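# Lift the tall tin off the low tin onto the table

## Task

Remove the tall tin from where it sits on top of the low tin and set it down on the table surface; a tin that is dropped, thrown or allowed to slip may count as a failure, and nothing may end up off the table.

## Robot and tools

Robot: two arms, left_arm and right_arm, each ending in a five-finger hand (left hand on left_arm, right hand on right_arm, mirror images). Bases stand at about (+0.034, +0.406, 0) m for left_arm and (+0.045, -0.508, 0) m for right_arm.

Scene frame: origin at table-top height, halfway between the nominal bases; +z up, +x outward over the table, +y toward left_arm. Image left/right does not match arm names. Reported positions (metres), quaternions (wxyz) and velocities all use this frame and may be off by a few centimetres.

Hand point: a point fixed to the palm, 0.15 m out from the wrist flange along the fingers and 0.05 m in front of the palm. Its +z runs along straight fingers, +y out of the palm, +x across the palm away from the thumb on the right hand (toward the thumb on the left hand). Straight fingers extend 0.06-0.07 m past the point and sit 0.06 m behind it along -y. A wrist bracket on the little-finger side can collide with things. With fingers level the wrist may hang below the point (up to 0.11 m palm down, 0.23 m palm up) and reach the table first.

The 28-number row (every value in [-1, 1], always all 28 even if one arm is idle): left_arm dx, dy, dz, rx, ry, rz; left hand little, ring, middle, index, thumb_bend, thumb_turn, force_limit, speed; then the same 14 for right_arm and its hand. Pose numbers are offsets, not poses: they count from that arm's Hand target at the start of the action or move, along scene axes; 1.0 equals 0.6 m or 180 degrees; rx, ry, rz form one rotation vector turning about the Hand target's position. Sending six zeros re-requests the current Hand target. Finger numbers are absolute targets: -1 open/straight, +1 curled; thumb_bend -1 straight to +1 bent; thumb_turn -1 beside the palm to +1 opposite the fingers. force_limit maps -1..+1 to about 0..10 N at the fingertip (0..15 N for the two thumb motors). speed rises from near zero at -1 to full at +0.48 and above. Hand numbers never mean 'no change': repeat the last hand numbers actually sent, or, if none yet, the hand_measured six plus hand_force_limit and hand_speed. With thumb turned fully in front, the hand grips objects roughly 0.035-0.065 m thick. For a gentle grip close with speed -0.94 or below. To squeeze more, raise force_limit and send a target further closed than hand_measured; to loosen, send one more open.

Tools:
- execute_actions(actions, cameras): actions is a list of actions; each action is up to 15 rows (one per 1/30 s step), a short list repeats its last row. Every row in an action counts from the same start pose. Empty actions returns camera images.
- move(target, speed, blend, stop_force, zero, blocking, cameras): target is one 28-number row or up to 15 rows, all offsets from the same starting Hand targets. speed in m/s, 0.002-3.6, default 0.25 (turns up to twice that in rad/s), one value or one per target. blend in m rounds corners of a list. stop_force in N, 3-120, ends an arm's path when its wrist sensor feels that push against the motion; don't rely on it when the hand rotates, and omit it when backing away from contact. zero (default true) rezeroes the sensor first. blocking=false returns early, not allowed with stop_force. Paths are straight, don't avoid obstacles, and finish together; max 10 s.
- wait(seconds 0-10, cameras): let time pass holding commands.
- stop(cameras): brake a running move.
- zoom_image(camera, region [x0,y0,x1,y1] pixels, max 504x504): closer view of the latest image. Cameras: cam_head_left, cam_head_right, cam_high (896x504), cam_left_wrist, cam_right_wrist (672x504).
- show_instructions(): shows reference images.
- zero_wrist_force(arm): rezeroes left_arm or right_arm sensor.
- finished_scene(scene): ends the scene, number 1-3.

Results: end_effector_position/quat, velocities, Hand target (the last commanded pose after clipping; next offsets count from it), joint positions and torques, Wrist force/torque in the hand's own axes plus the peak since last shown, hand_measured, hand_stopped_by (moving, target, force, stalled, fault), hand_load_n (positive means pushed open; falling near 0 signals a lost grip), hand_force_limit, hand_speed. A move adds a 'move:' line: done (within 3 mm and 2 degrees), off_target, moving, held, fault, and limits such as paced or held. done does not prove nothing was touched.

Cautions: orientation commands are clipped to 32 degrees from the measured one per step. Arms are stiff; targets past a firm contact can trigger a fault (about 150 N net force, or joint torque limits 142 N m big joints, 26.6 N m wrist) that freezes the arm for 10 s. Keep arms apart; the clearance check is not a guarantee, and hands must not grip each other. Avoid paths near an arm's own base. Motors overheat when holding loads or straining toward unreachable poses (MOTOR HOT at 70 °C, brake stop at 85 °C). Move gently near the tins, grip firmly but softly, lift clear of the low tin before moving sideways, lower slowly onto the table, and open the hand only once the tin rests still. Loose objects may get occasional small pushes.

Each tool is called as name(argument=value, ...) on one line, values as JSON.

Reference images:

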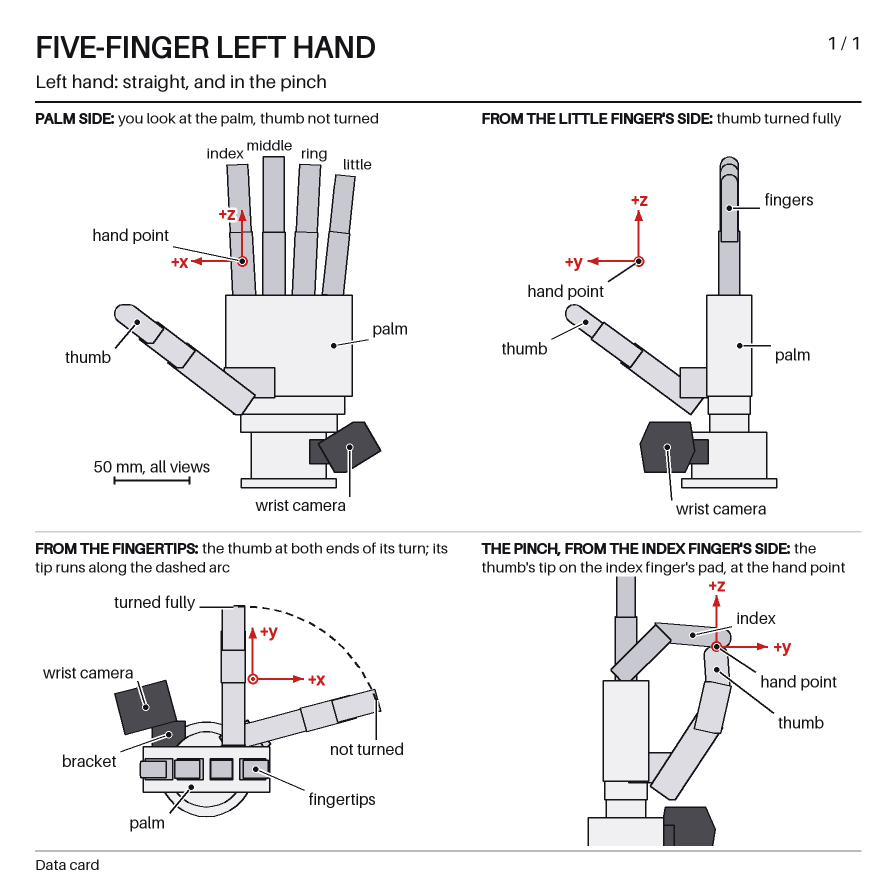

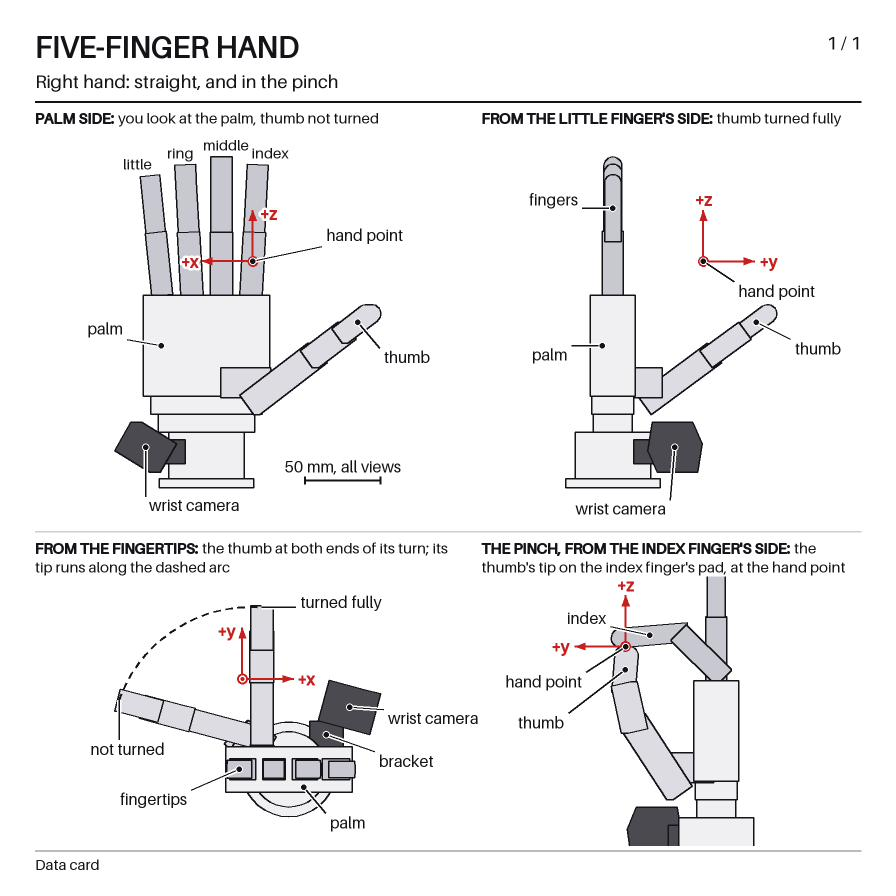

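## Session

execute_actions(actions=[])

zoom_image(camera="cam_head_left", region=[400, 280, 680, 490])

zoom_image(camera="cam_head_right", region=[400, 280, 680, 490])

Scene clock: 0.00 s.
left_arm: end_effector_position=(+0.4092, +0.1526, +0.3455) hand_measured=(-1.000, -1.000, -1.000, -1.000, -1.000, -1.000) hand_load_n=(+0.0, +0.0, +0.0, +0.0, +0.0, +0.0) hand_stopped_by=(target, target, target, target, target, target) hand_force_limit=0.00 hand_speed=-0.80 end_effector_quat_wxyz=(+0.369, +0.692, +0.619, +0.040) | right_arm: end_effector_position=(+0.5681, -0.2125, +0.2801) hand_measured=(-1.000, -1.000, -1.000, -1.000, -1.000, -1.000) hand_load_n=(+0.0, +0.0, +0.0, +0.0, +0.0, +0.0) hand_stopped_by=(target, target, target, target, target, target) hand_force_limit=0.00 hand_speed=-0.80 end_effector_quat_wxyz=(+0.074, +0.324, +0.942, -0.054)
Joint positions: left_arm=[2.982 -1.338 -1.825 2.268 -1.193 -0.191] | right_arm=[0.394 -1.023 1.015 1.532 1.748 -0.556]
Joint velocities: within noise
Joint torques (N m): no reading
Wrist force (N): no reading
Wrist torque (N m): no reading
Wrist force, peak (N): no reading
Hand target: left_arm +0.4092, +0.1526, +0.3455; +0.369, +0.692, +0.619, +0.040 | right_arm +0.5681, -0.2125, +0.2801; +0.074, +0.324, +0.942, -0.054

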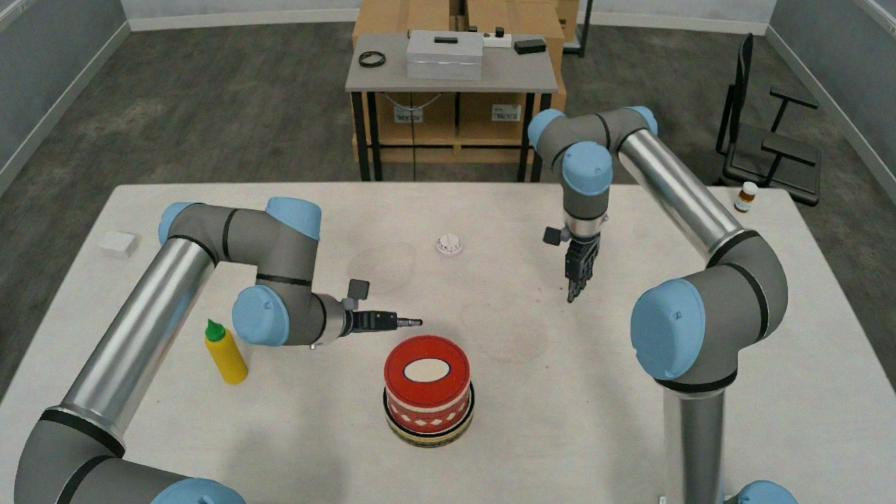

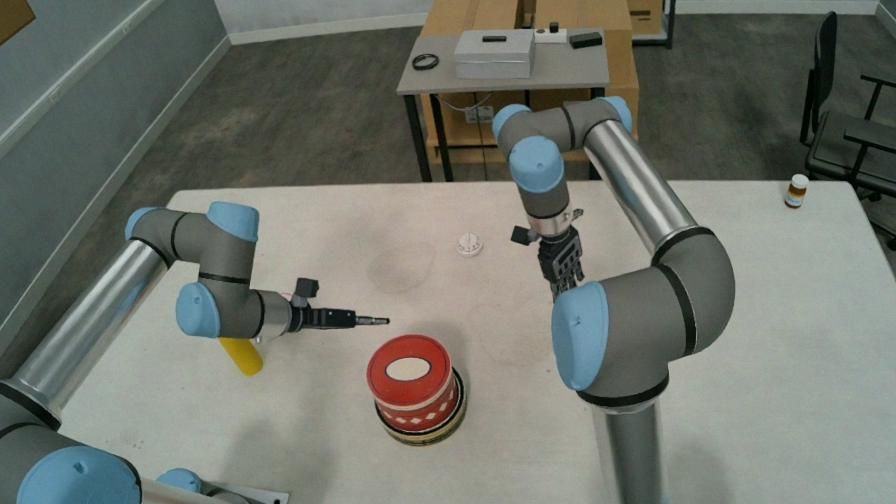

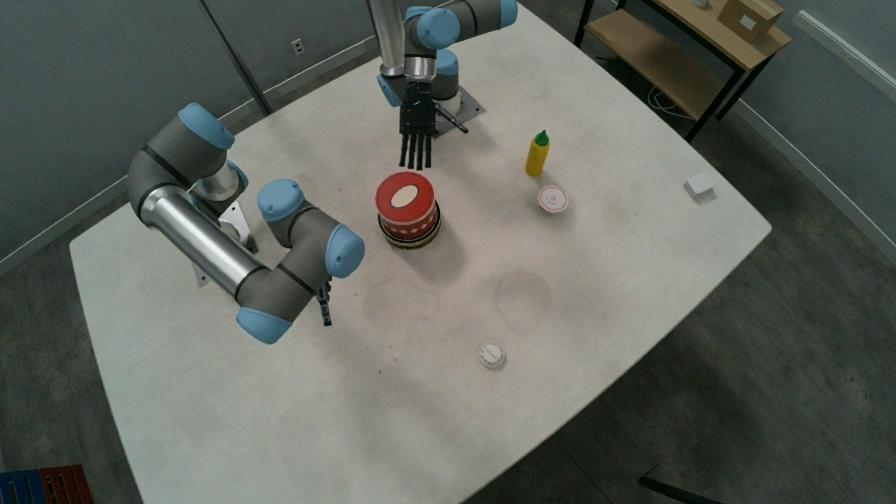

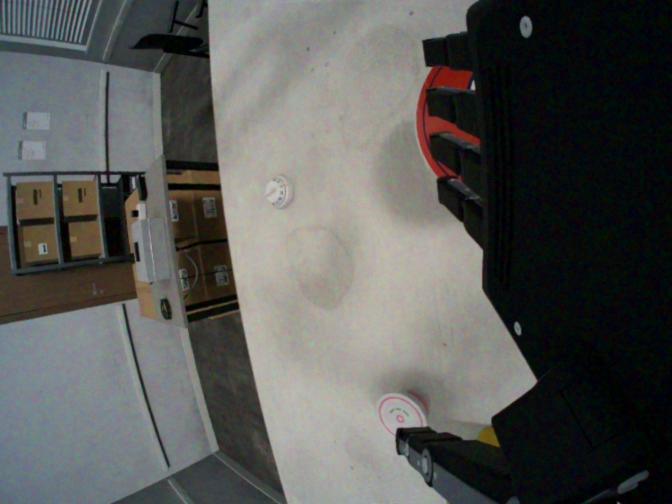

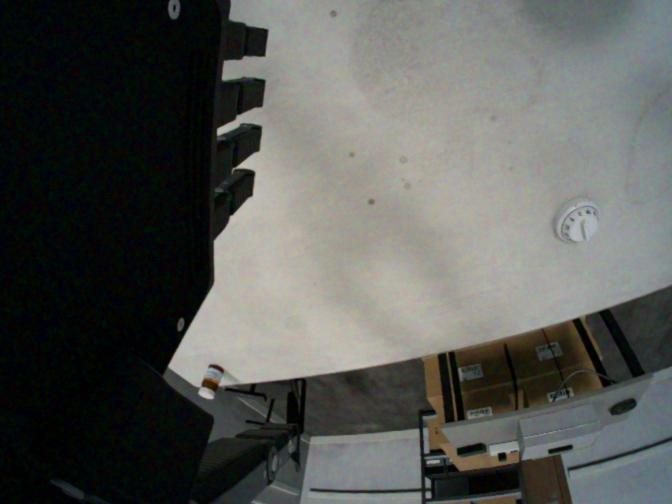

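Scaled by 1.800 from the camera's 896x504 image, which has a finer 1280x720 frame.

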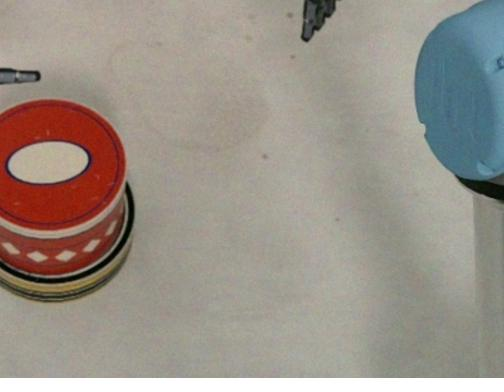

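Scaled by 1.800 from the camera's 896x504 image, which has a finer 1280x720 frame.

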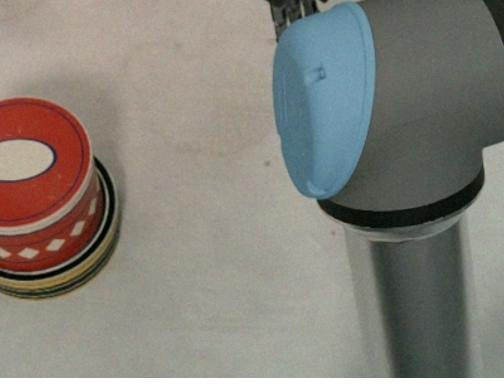

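zoom_image(camera="cam_head_left", region=[370, 325, 490, 455])

zoom_image(camera="cam_head_right", region=[350, 325, 470, 455])

Scaled by 3.877 from the camera's 896x504 image, which has a finer 1280x720 frame.

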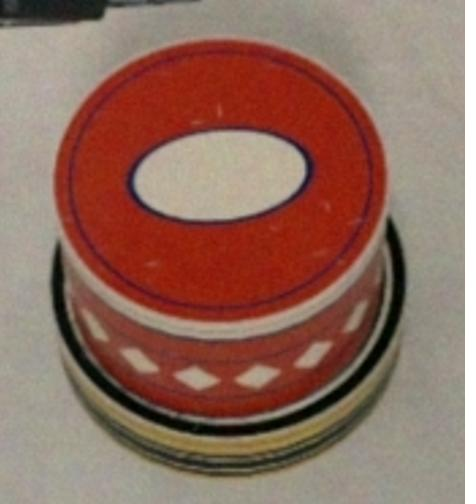

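Scaled by 3.877 from the camera's 896x504 image, which has a finer 1280x720 frame.

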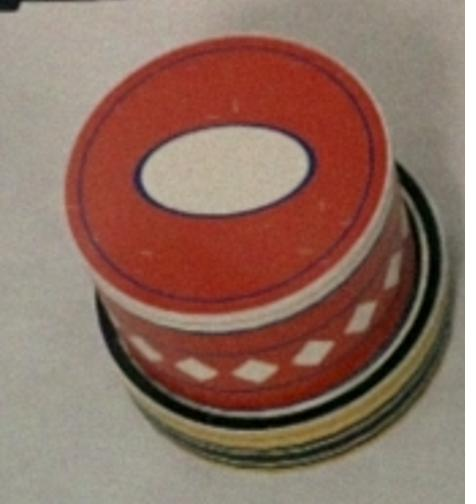

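move(target=[[-0.002,-0.0127,-0.109,0.4605,-0.2277,-0.2575,-1,-1,-1,-1,-1,-1,0,-0.8,-0.31,0.271,-0.05,-0.134,-0.433,0.188,-1,-1,-1,-1,-1,-1,0,-0.8],[-0.002,-0.0127,-0.314,0.4605,-0.2277,-0.2575,-1,-1,-1,-1,-1,-1,0,-0.8,-0.31,0.271,-0.1918,-0.134,-0.433,0.188,-1,-1,-1,-1,-1,-1,0,-0.8],[-0.002,-0.0852,-0.314,0.4605,-0.2277,-0.2575,-1,-1,-1,-1,-1,-1,0,-0.8,-0.31,0.345,-0.1918,-0.134,-0.433,0.188,-1,-1,-1,-1,-1,-1,0,-0.8]], speed=[0.3,0.15,0.06], cameras=["all"])

zoom_image(camera="cam_head_left", region=[330, 300, 530, 470])

zoom_image(camera="cam_high", region=[320, 110, 500, 270])

Scene clock: 56.50 s.
left_arm: end_effector_position=(+0.4080, +0.1016, +0.1571) hand_measured=(-1.000, -1.000, -1.000, -1.000, -1.000, -1.000) hand_load_n=(+0.0, +0.0, +0.0, +0.0, +0.0, -0.5) hand_stopped_by=(target, target, target, target, target, target) hand_force_limit=0.00 hand_speed=-0.80 end_effector_quat_wxyz=(-0.001, +0.866, +0.000, +0.499) | right_arm: end_effector_position=(+0.3821, -0.0056, +0.1650) hand_measured=(-1.000, -1.000, -1.000, -1.000, -1.000, -1.000) hand_load_n=(+0.0, +0.0, +0.0, +0.0, +0.0, +0.0) hand_stopped_by=(target, target, target, target, target, target) hand_force_limit=0.00 hand_speed=-0.80 end_effector_quat_wxyz=(+0.708, +0.000, +0.706, +0.002)
Joint positions: left_arm=[2.597 -1.578 -2.252 3.232 -2.044 1.271] | right_arm=[1.114 -1.11 2.022 -0.918 2.644 -1.574]
Joint torques (N m): left_arm=[-9.07 6.62 24.64 -2.29 -1.84 -1.54] | right_arm=[8.83 -24.7 -21.71 0.32 2.14 1.52]
Wrist force (N): left_arm=[2.3 -1.1 0.3] | right_arm=[1.5 -0.6 -2.5]
Wrist torque (N m): left_arm=[-0.23 -0.35 0.43] | right_arm=[0.03 -0.31 0.10]
Wrist force, peak (N): left_arm=[3.2 -1.0 -0.4] | right_arm=[2.2 -0.3 -2.4]
Hand target: left_arm +0.4080, +0.1015, +0.1571; -0.001, +0.866, +0.000, +0.499 | right_arm +0.3821, -0.0055, +0.1650; +0.708, +0.000, +0.706, +0.002
Off the commanded pose: left_arm 0.000 m, 0 deg | right_arm 0.000 m, 0 deg.
move: done

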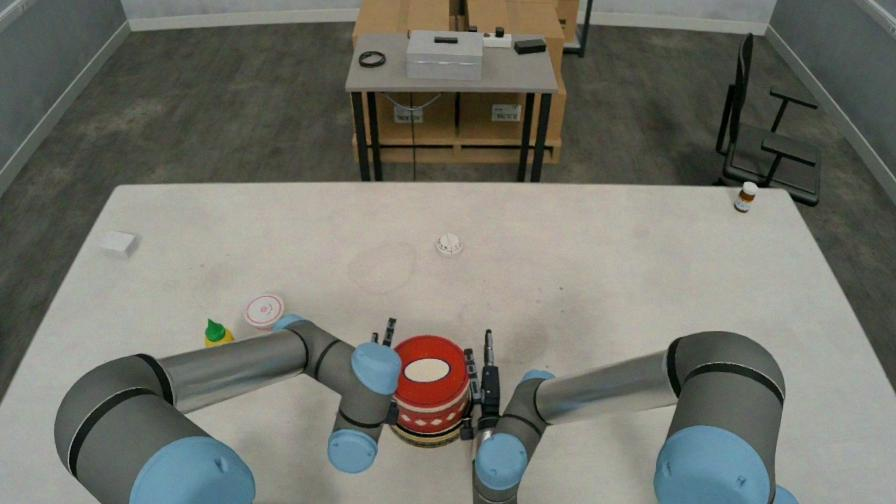

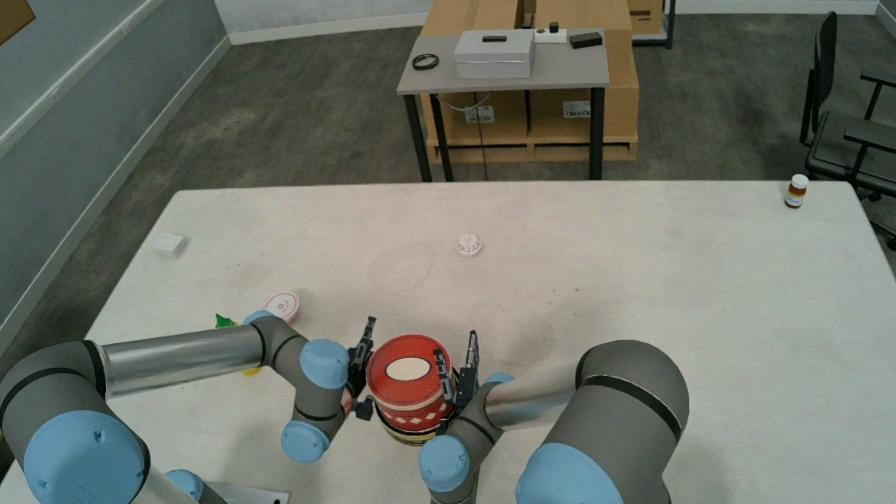

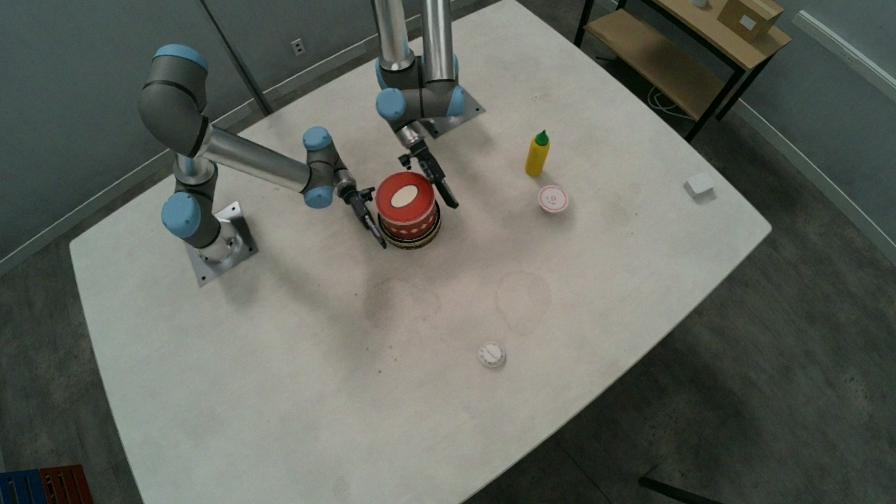

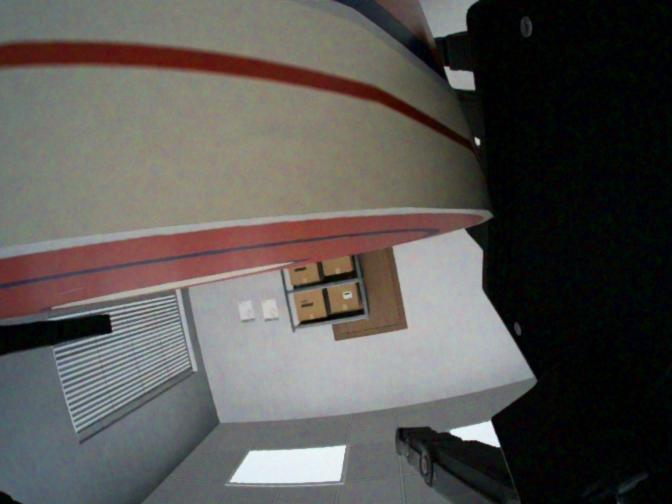

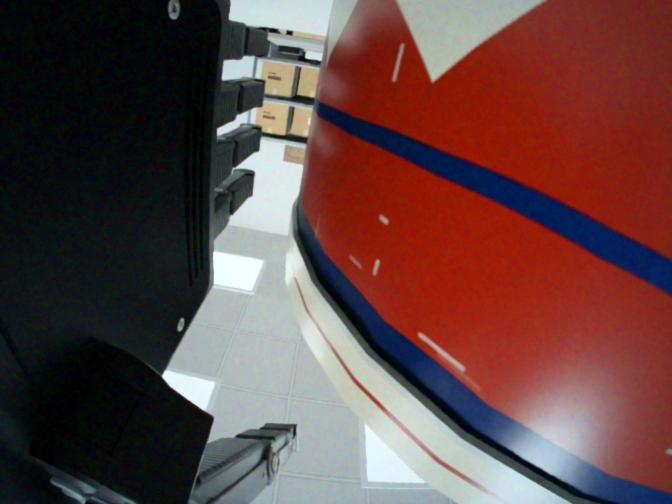

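Scaled by 2.520 from the camera's 896x504 image, which has a finer 1280x720 frame.

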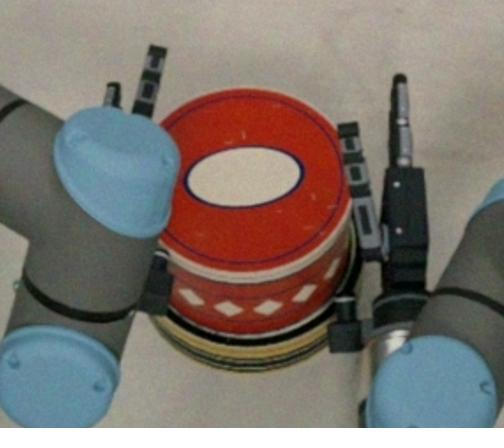

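Scaled by 2.800 from the camera's 896x504 image, which has a finer 1280x720 frame.

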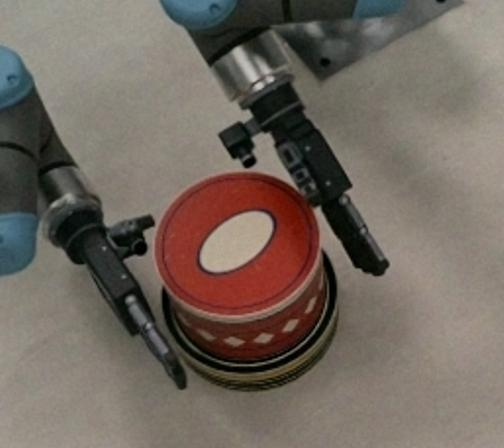

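move(target=[0,-0.08,0,0,0,0,-1,-1,-1,-1,-1,-1,0,-0.8,0,0.08,0,0,0,0,-1,-1,-1,-1,-1,-1,0,-0.8], speed=0.01, stop_force=35, cameras=["all"])

zoom_image(camera="cam_head_left", region=[330, 300, 530, 470])

zoom_image(camera="cam_high", region=[320, 110, 500, 270])

Scene clock: 65.80 s.
left_arm: end_effector_position=(+0.4080, +0.0854, +0.1570) hand_measured=(-1.000, -1.000, -1.000, -1.000, -1.000, -1.000) hand_load_n=(+0.0, +0.0, +0.0, +0.0, +0.0, +0.0) hand_stopped_by=(target, target, target, target, target, target) hand_force_limit=0.00 hand_speed=-0.80 end_effector_quat_wxyz=(-0.001, +0.866, +0.000, +0.499) | right_arm: end_effector_position=(+0.3821, +0.0107, +0.1649) hand_measured=(-1.000, -1.000, -1.000, -1.000, -1.000, -1.000) hand_load_n=(+0.0, +0.0, +0.0, +0.0, +0.0, +0.0) hand_stopped_by=(target, target, target, target, target, target) hand_force_limit=0.00 hand_speed=-0.80 end_effector_quat_wxyz=(+0.708, +0.000, +0.706, +0.001)
Joint positions: left_arm=[2.544 -1.62 -2.212 3.217 -2.088 1.236] | right_arm=[1.131 -1.083 1.973 -0.897 2.662 -1.574]
Joint torques (N m): left_arm=[-0.17 26.36 11.97 3.4 5.93 1.59] | right_arm=[0.31 -33.52 -18.67 -4.15 -6.11 -1.58]
Wrist force (N): left_arm=[8.6 -36.2 1.3] | right_arm=[-7.8 -35.4 -2.4]
Wrist torque (N m): left_arm=[-1.77 -0.49 1.64] | right_arm=[-0.98 -0.02 -0.93]
Wrist force, peak (N): left_arm=[10.7 -49.4 -1.9] | right_arm=[-9.6 -46.8 -7.1]
Hand target: left_arm +0.4080, +0.0854, +0.1570; -0.001, +0.866, +0.000, +0.499 (not the last commanded pose) | right_arm +0.3821, +0.0107, +0.1649; +0.708, +0.000, +0.706, +0.001 (not the last commanded pose)
Off the commanded pose: left_arm 0.032 m, 0 deg | right_arm 0.032 m, 0 deg.
move: contact (left_arm, right_arm)

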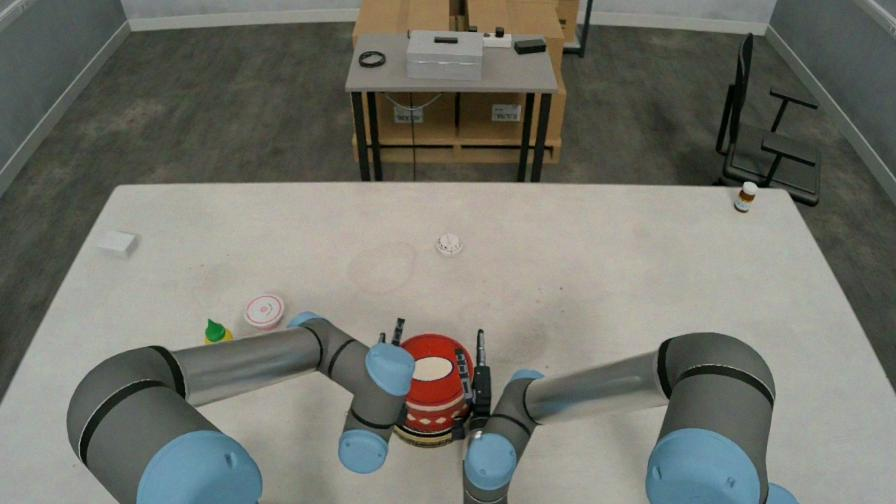

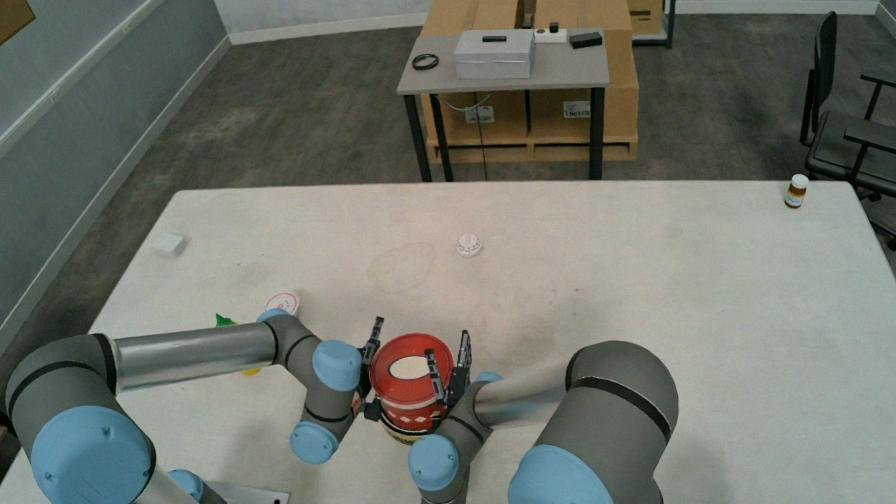

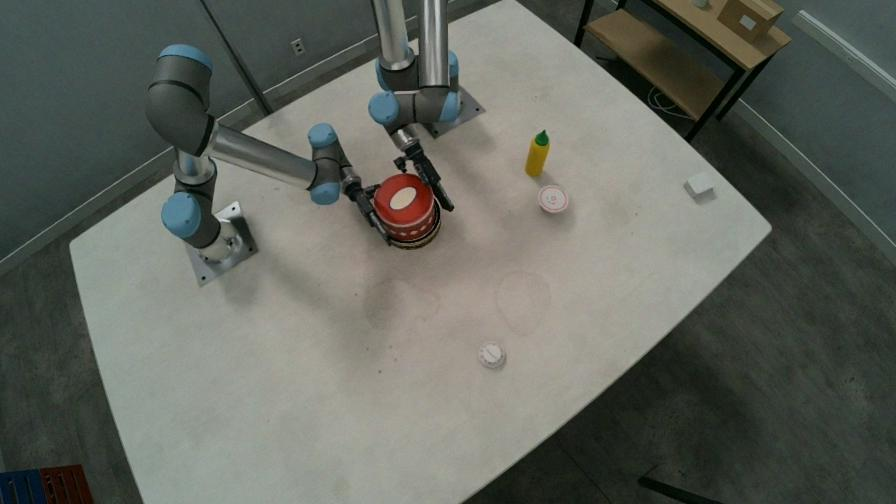

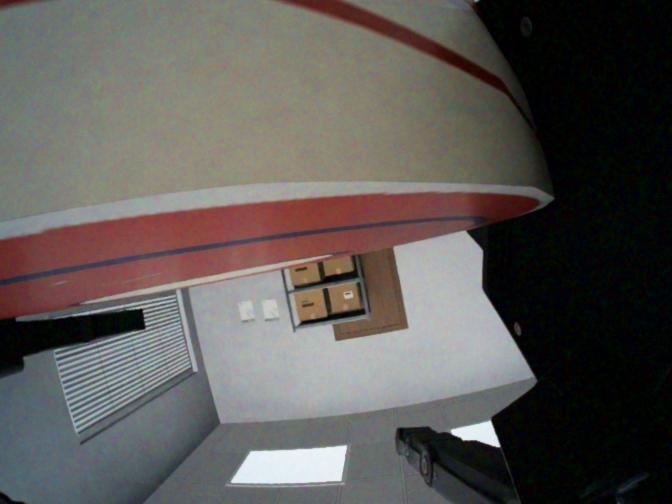

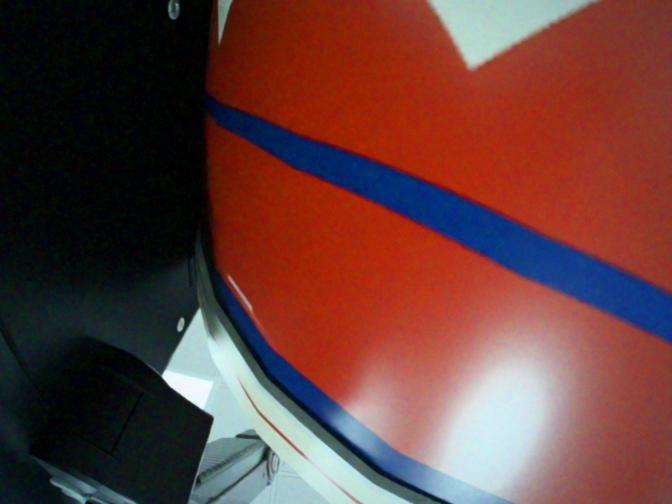

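Scaled by 2.520 from the camera's 896x504 image, which has a finer 1280x720 frame.

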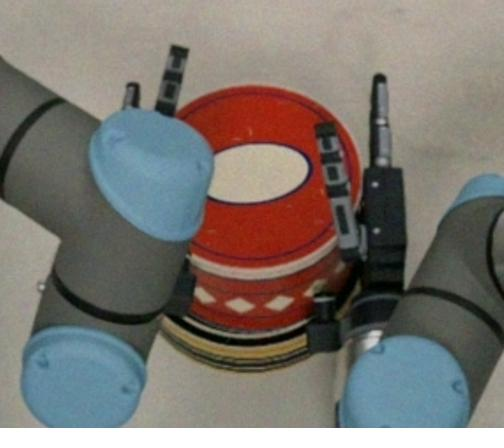

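Scaled by 2.800 from the camera's 896x504 image, which has a finer 1280x720 frame.

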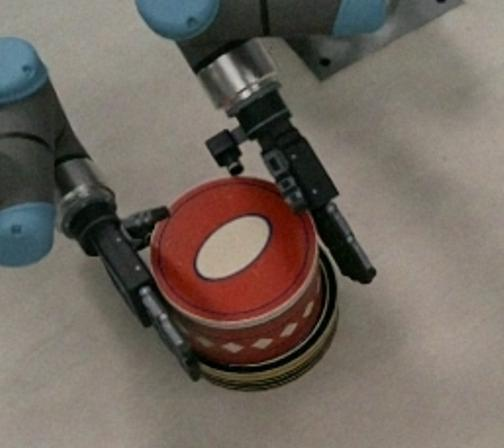

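move(target=[0,0,0.05,0,0,0,-1,-1,-1,-1,-1,-1,0,-0.8,0,0,0.05,0,0,0,-1,-1,-1,-1,-1,-1,0,-0.8], speed=0.03)

move(target=[0.0153,-0.0067,0,0,0,0,-1,-1,-1,-1,-1,-1,0,-0.8,0.0153,-0.0067,0,0,0,0,-1,-1,-1,-1,-1,-1,0,-0.8], speed=0.03)

Scene clock: 70.80 s.
left_arm: end_effector_position=(+0.4080, +0.0854, +0.1869) hand_measured=(-1.000, -1.000, -1.000, -1.000, -1.000, -1.000) hand_load_n=(+0.0, +0.0, +0.0, +0.0, +0.0, +0.0) hand_stopped_by=(target, target, target, target, target, target) hand_force_limit=0.00 hand_speed=-0.80 end_effector_quat_wxyz=(-0.001, +0.866, +0.000, +0.499) | right_arm: end_effector_position=(+0.3821, +0.0107, +0.1948) hand_measured=(-1.000, -1.000, -1.000, -1.000, -1.000, -1.000) hand_load_n=(+0.0, +0.0, +0.0, +0.0, +0.0, +0.0) hand_stopped_by=(target, target, target, target, target, target) hand_force_limit=0.00 hand_speed=-0.80 end_effector_quat_wxyz=(+0.708, +0.000, +0.706, +0.001)
Joint positions: left_arm=[2.544 -1.568 -2.17 3.123 -2.088 1.237] | right_arm=[1.131 -1.14 1.957 -0.823 2.662 -1.574]
Joint torques (N m): left_arm=[-1.15 28.15 34.41 1.29 6.36 -0.29] | right_arm=[4.64 -37.14 -35.14 -2.3 -7.39 0.97]
Wrist force (N): left_arm=[1.5 -35.1 2.5] | right_arm=[3.5 -33.1 -3.6]
Wrist torque (N m): left_arm=[-1.76 -0.25 1.27] | right_arm=[-0.85 -0.37 -0.37]
Wrist force, peak (N): left_arm=[8.5 -36.4 1.4] | right_arm=[-7.7 -35.7 -2.8]
Hand target: left_arm +0.4080, +0.0854, +0.1870; -0.001, +0.866, +0.000, +0.499 | right_arm +0.3821, +0.0107, +0.1949; +0.708, +0.000, +0.706, +0.001
Off the commanded pose: left_arm 0.000 m, 0 deg | right_arm 0.000 m, 0 deg.
move: done

Scene clock: 71.63 s.
left_arm: end_effector_position=(+0.4170, +0.0814, +0.1870) hand_measured=(-1.000, -1.000, -1.000, -1.000, -1.000, -1.000) hand_load_n=(+0.0, +0.0, +0.0, +0.0, +0.0, +0.0) hand_stopped_by=(target, target, target, target, target, target) hand_force_limit=0.00 hand_speed=-0.80 end_effector_quat_wxyz=(-0.001, +0.866, +0.000, +0.499) | right_arm: end_effector_position=(+0.3911, +0.0067, +0.1949) hand_measured=(-1.000, -1.000, -1.000, -1.000, -1.000, -1.000) hand_load_n=(+0.0, +0.0, +0.0, +0.0, +0.0, +0.0) hand_stopped_by=(target, target, target, target, target, target) hand_force_limit=0.00 hand_speed=-0.80 end_effector_quat_wxyz=(+0.708, +0.000, +0.706, +0.001) end_effector_velocity=(+0.001, -0.001, +0.000) end_effector_angular_velocity=(+0.002, +0.000, +0.001)
Joint positions: left_arm=[2.551 -1.588 -2.149 3.125 -2.083 1.241] | right_arm=[1.109 -1.144 1.963 -0.825 2.64 -1.574]
Joint velocities: left_arm=[within noise] | right_arm=[-0.004 0 0.001 -0.001 -0.005 0.003]
Joint torques (N m): left_arm=[0.36 9.2 33.26 5.29 7.15 1.52] | right_arm=[0.72 -37.35 -21.77 -5.46 -8.31 1.02]
Wrist force (N): left_arm=[1.5 -33.8 2.3] | right_arm=[3.4 -31.3 -3.5]
Wrist torque (N m): left_arm=[-1.73 -0.25 1.17] | right_arm=[-0.76 -0.36 -0.38]
Wrist force, peak (N): left_arm=[1.6 -36.2 2.7] | right_arm=[3.1 -33.7 -3.9]
Hand target: left_arm +0.4172, +0.0814, +0.1870; -0.001, +0.866, +0.000, +0.499 | right_arm +0.3913, +0.0067, +0.1949; +0.708, +0.000, +0.706, +0.001
Off the commanded pose: left_arm 0.000 m, 0 deg | right_arm 0.000 m, 0 deg.
move: done

move(target=[0.046,-0.02,0,0,0,0,-1,-1,-1,-1,-1,-1,0,-0.8,0.046,-0.02,0,0,0,0,-1,-1,-1,-1,-1,-1,0,-0.8], speed=0.03)

Scene clock: 77.57 s.
left_arm: end_effector_position=(+0.4447, +0.0694, +0.1870) hand_measured=(-1.000, -1.000, -1.000, -1.000, -1.000, -1.000) hand_load_n=(+0.0, +0.0, +0.0, +0.0, +0.0, +0.0) hand_stopped_by=(target, target, target, target, target, target) hand_force_limit=0.00 hand_speed=-0.80 end_effector_quat_wxyz=(-0.001, +0.866, +0.000, +0.499) | right_arm: end_effector_position=(+0.4188, -0.0053, +0.1949) hand_measured=(-1.000, -1.000, -1.000, -1.000, -1.000, -1.000) hand_load_n=(+0.0, +0.0, +0.0, +0.0, +0.0, +0.0) hand_stopped_by=(target, target, target, target, target, target) hand_force_limit=0.00 hand_speed=-0.80 end_effector_quat_wxyz=(+0.708, +0.000, +0.706, +0.001)
Joint positions: left_arm=[2.57 -1.648 -2.084 3.126 -2.067 1.253] | right_arm=[1.041 -1.153 1.978 -0.83 2.573 -1.573]
Joint torques (N m): left_arm=[1.22 12.2 32.85 0.86 6.69 1.64] | right_arm=[0.53 -37.3 -20.53 -5.15 -7.72 0.95]
Wrist force (N): left_arm=[1.6 -32.0 2.3] | right_arm=[3.3 -30.0 -3.3]
Wrist torque (N m): left_arm=[-1.63 -0.27 1.14] | right_arm=[-0.78 -0.36 -0.37]
Wrist force, peak (N): left_arm=[1.3 -34.2 2.4] | right_arm=[3.2 -32.1 -3.6]
Hand target: left_arm +0.4448, +0.0694, +0.1870; -0.001, +0.866, +0.000, +0.499 | right_arm +0.4189, -0.0053, +0.1949; +0.708, +0.000, +0.706, +0.001
Off the commanded pose: left_arm 0.000 m, 0 deg | right_arm 0.000 m, 0 deg.
move: done

move(target=[0.1195,-0.0517,0,0,0,0,-1,-1,-1,-1,-1,-1,0,-0.8,0.1195,-0.0517,0,0,0,0,-1,-1,-1,-1,-1,-1,0,-0.8], speed=0.03)

Scene clock: 85.43 s.
left_arm: end_effector_position=(+0.5164, +0.0384, +0.1870) hand_measured=(-1.000, -1.000, -1.000, -1.000, -1.000, -1.000) hand_load_n=(+0.0, -0.5, +0.0, +0.0, +0.0, +0.0) hand_stopped_by=(target, target, target, target, target, target) hand_force_limit=0.00 hand_speed=-0.80 end_effector_quat_wxyz=(-0.001, +0.866, +0.000, +0.499) | right_arm: end_effector_position=(+0.4905, -0.0363, +0.1949) hand_measured=(-1.000, -1.000, -1.000, -1.000, -1.000, -1.000) hand_load_n=(+0.0, +0.0, +0.0, +0.0, +0.0, +0.0) hand_stopped_by=(target, target, target, target, target, target) hand_force_limit=0.00 hand_speed=-0.80 end_effector_quat_wxyz=(+0.708, +0.000, +0.706, +0.001)
Joint positions: left_arm=[2.605 -1.802 -1.898 3.104 -2.038 1.276] | right_arm=[0.868 -1.16 1.989 -0.833 2.399 -1.572]
Joint torques (N m): left_arm=[1.18 18.83 31.62 0.42 5.86 1.44] | right_arm=[-0.95 -25.47 -32.7 -2 -6.74 0.95]
Wrist force (N): left_arm=[1.4 -27.2 1.9] | right_arm=[3.0 -25.6 -3.2]
Wrist torque (N m): left_arm=[-1.44 -0.31 0.99] | right_arm=[-0.66 -0.31 -0.31]
Wrist force, peak (N): left_arm=[1.5 -32.6 2.3] | right_arm=[3.5 -30.4 -3.6]
Hand target: left_arm +0.5165, +0.0383, +0.1870; -0.001, +0.866, +0.000, +0.499 | right_arm +0.4906, -0.0363, +0.1949; +0.708, +0.000, +0.706, +0.001
Off the commanded pose: left_arm 0.000 m, 0 deg | right_arm 0.000 m, 0 deg.
move: done

move(target=[0.1195,-0.0520,0,0,0,0,-1,-1,-1,-1,-1,-1,0,-0.8,0.1195,-0.0514,0,0,0,0,-1,-1,-1,-1,-1,-1,0,-0.8], speed=0.03, cameras=["cam_head_left","cam_head_right","cam_high"])

zoom_image(camera="cam_head_left", region=[370, 240, 590, 450])

zoom_image(camera="cam_high", region=[340, 130, 540, 290])

Scene clock: 92.97 s.
left_arm: end_effector_position=(+0.5881, +0.0072, +0.1870) hand_measured=(-1.000, -1.000, -1.000, -1.000, -1.000, -1.000) hand_load_n=(+0.0, +0.0, +0.0, +0.0, +0.0, +0.0) hand_stopped_by=(target, target, target, target, target, target) hand_force_limit=0.00 hand_speed=-0.80 end_effector_quat_wxyz=(-0.001, +0.866, +0.000, +0.499) | right_arm: end_effector_position=(+0.5622, -0.0671, +0.1949) hand_measured=(-1.000, -1.000, -1.000, -1.000, -1.000, -1.000) hand_load_n=(+0.0, -0.5, +0.0, +0.0, +0.0, +0.0) hand_stopped_by=(target, target, target, target, target, target) hand_force_limit=0.00 hand_speed=-0.80 end_effector_quat_wxyz=(+0.708, +0.000, +0.706, +0.001)
Joint positions: left_arm=[2.629 -1.956 -1.684 3.051 -2.019 1.291] | right_arm=[0.705 -1.143 1.961 -0.821 2.236 -1.571]
Joint torques (N m): left_arm=[-2.21 26.58 32.62 0.37 6.28 1.3] | right_arm=[4.27 -27.58 -31.79 -1.96 -7.61 1.07]
Wrist force (N): left_arm=[1.8 -29.2 1.8] | right_arm=[3.2 -27.4 -3.4]
Wrist torque (N m): left_arm=[-1.53 -0.37 1.07] | right_arm=[-0.66 -0.35 -0.33]
Wrist force, peak (N): left_arm=[1.6 -29.3 1.6] | right_arm=[3.4 -27.4 -3.4]
Hand target: left_arm +0.5882, +0.0071, +0.1870; -0.001, +0.866, +0.000, +0.499 | right_arm +0.5623, -0.0672, +0.1949; +0.708, +0.000, +0.706, +0.001
Off the commanded pose: left_arm 0.000 m, 0 deg | right_arm 0.000 m, 0 deg.
move: done
Images, in order (width x height): cam_head_left 896x504, cam_head_right 896x504, cam_high 896x504.

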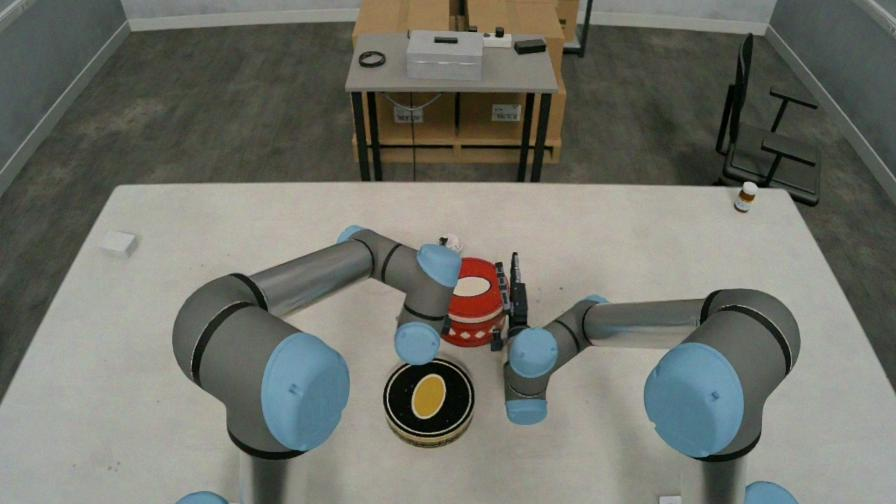

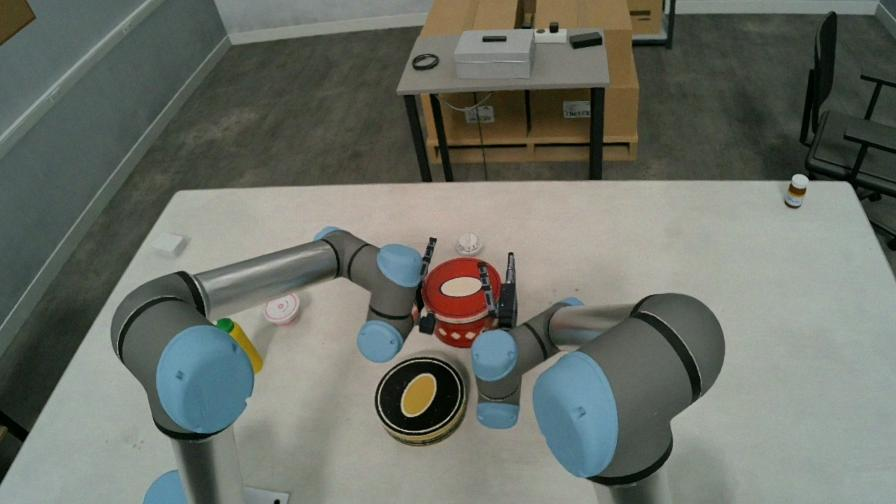

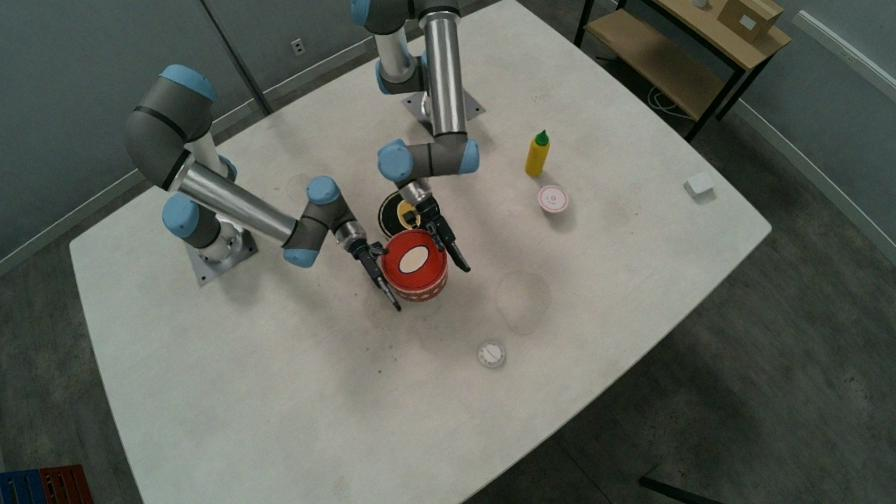

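Scaled by 2.291 from the camera's 896x504 image, which has a finer 1280x720 frame.

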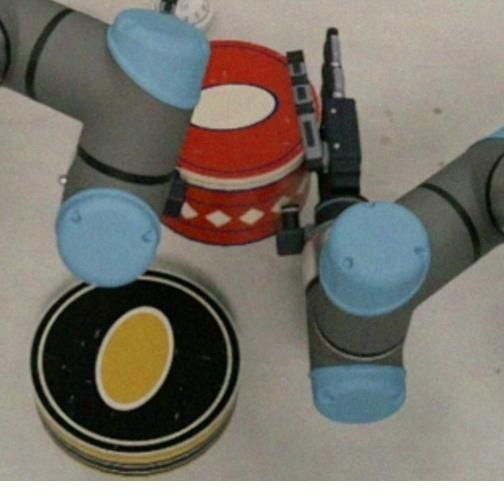

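Scaled by 2.520 from the camera's 896x504 image, which has a finer 1280x720 frame.

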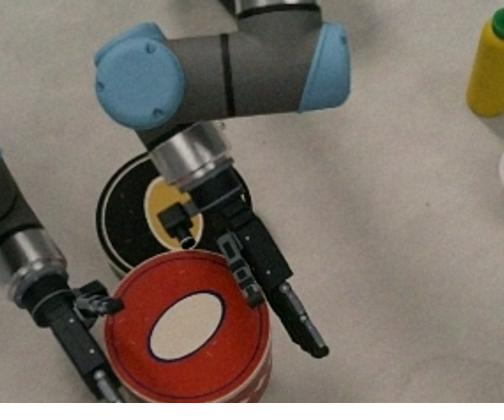

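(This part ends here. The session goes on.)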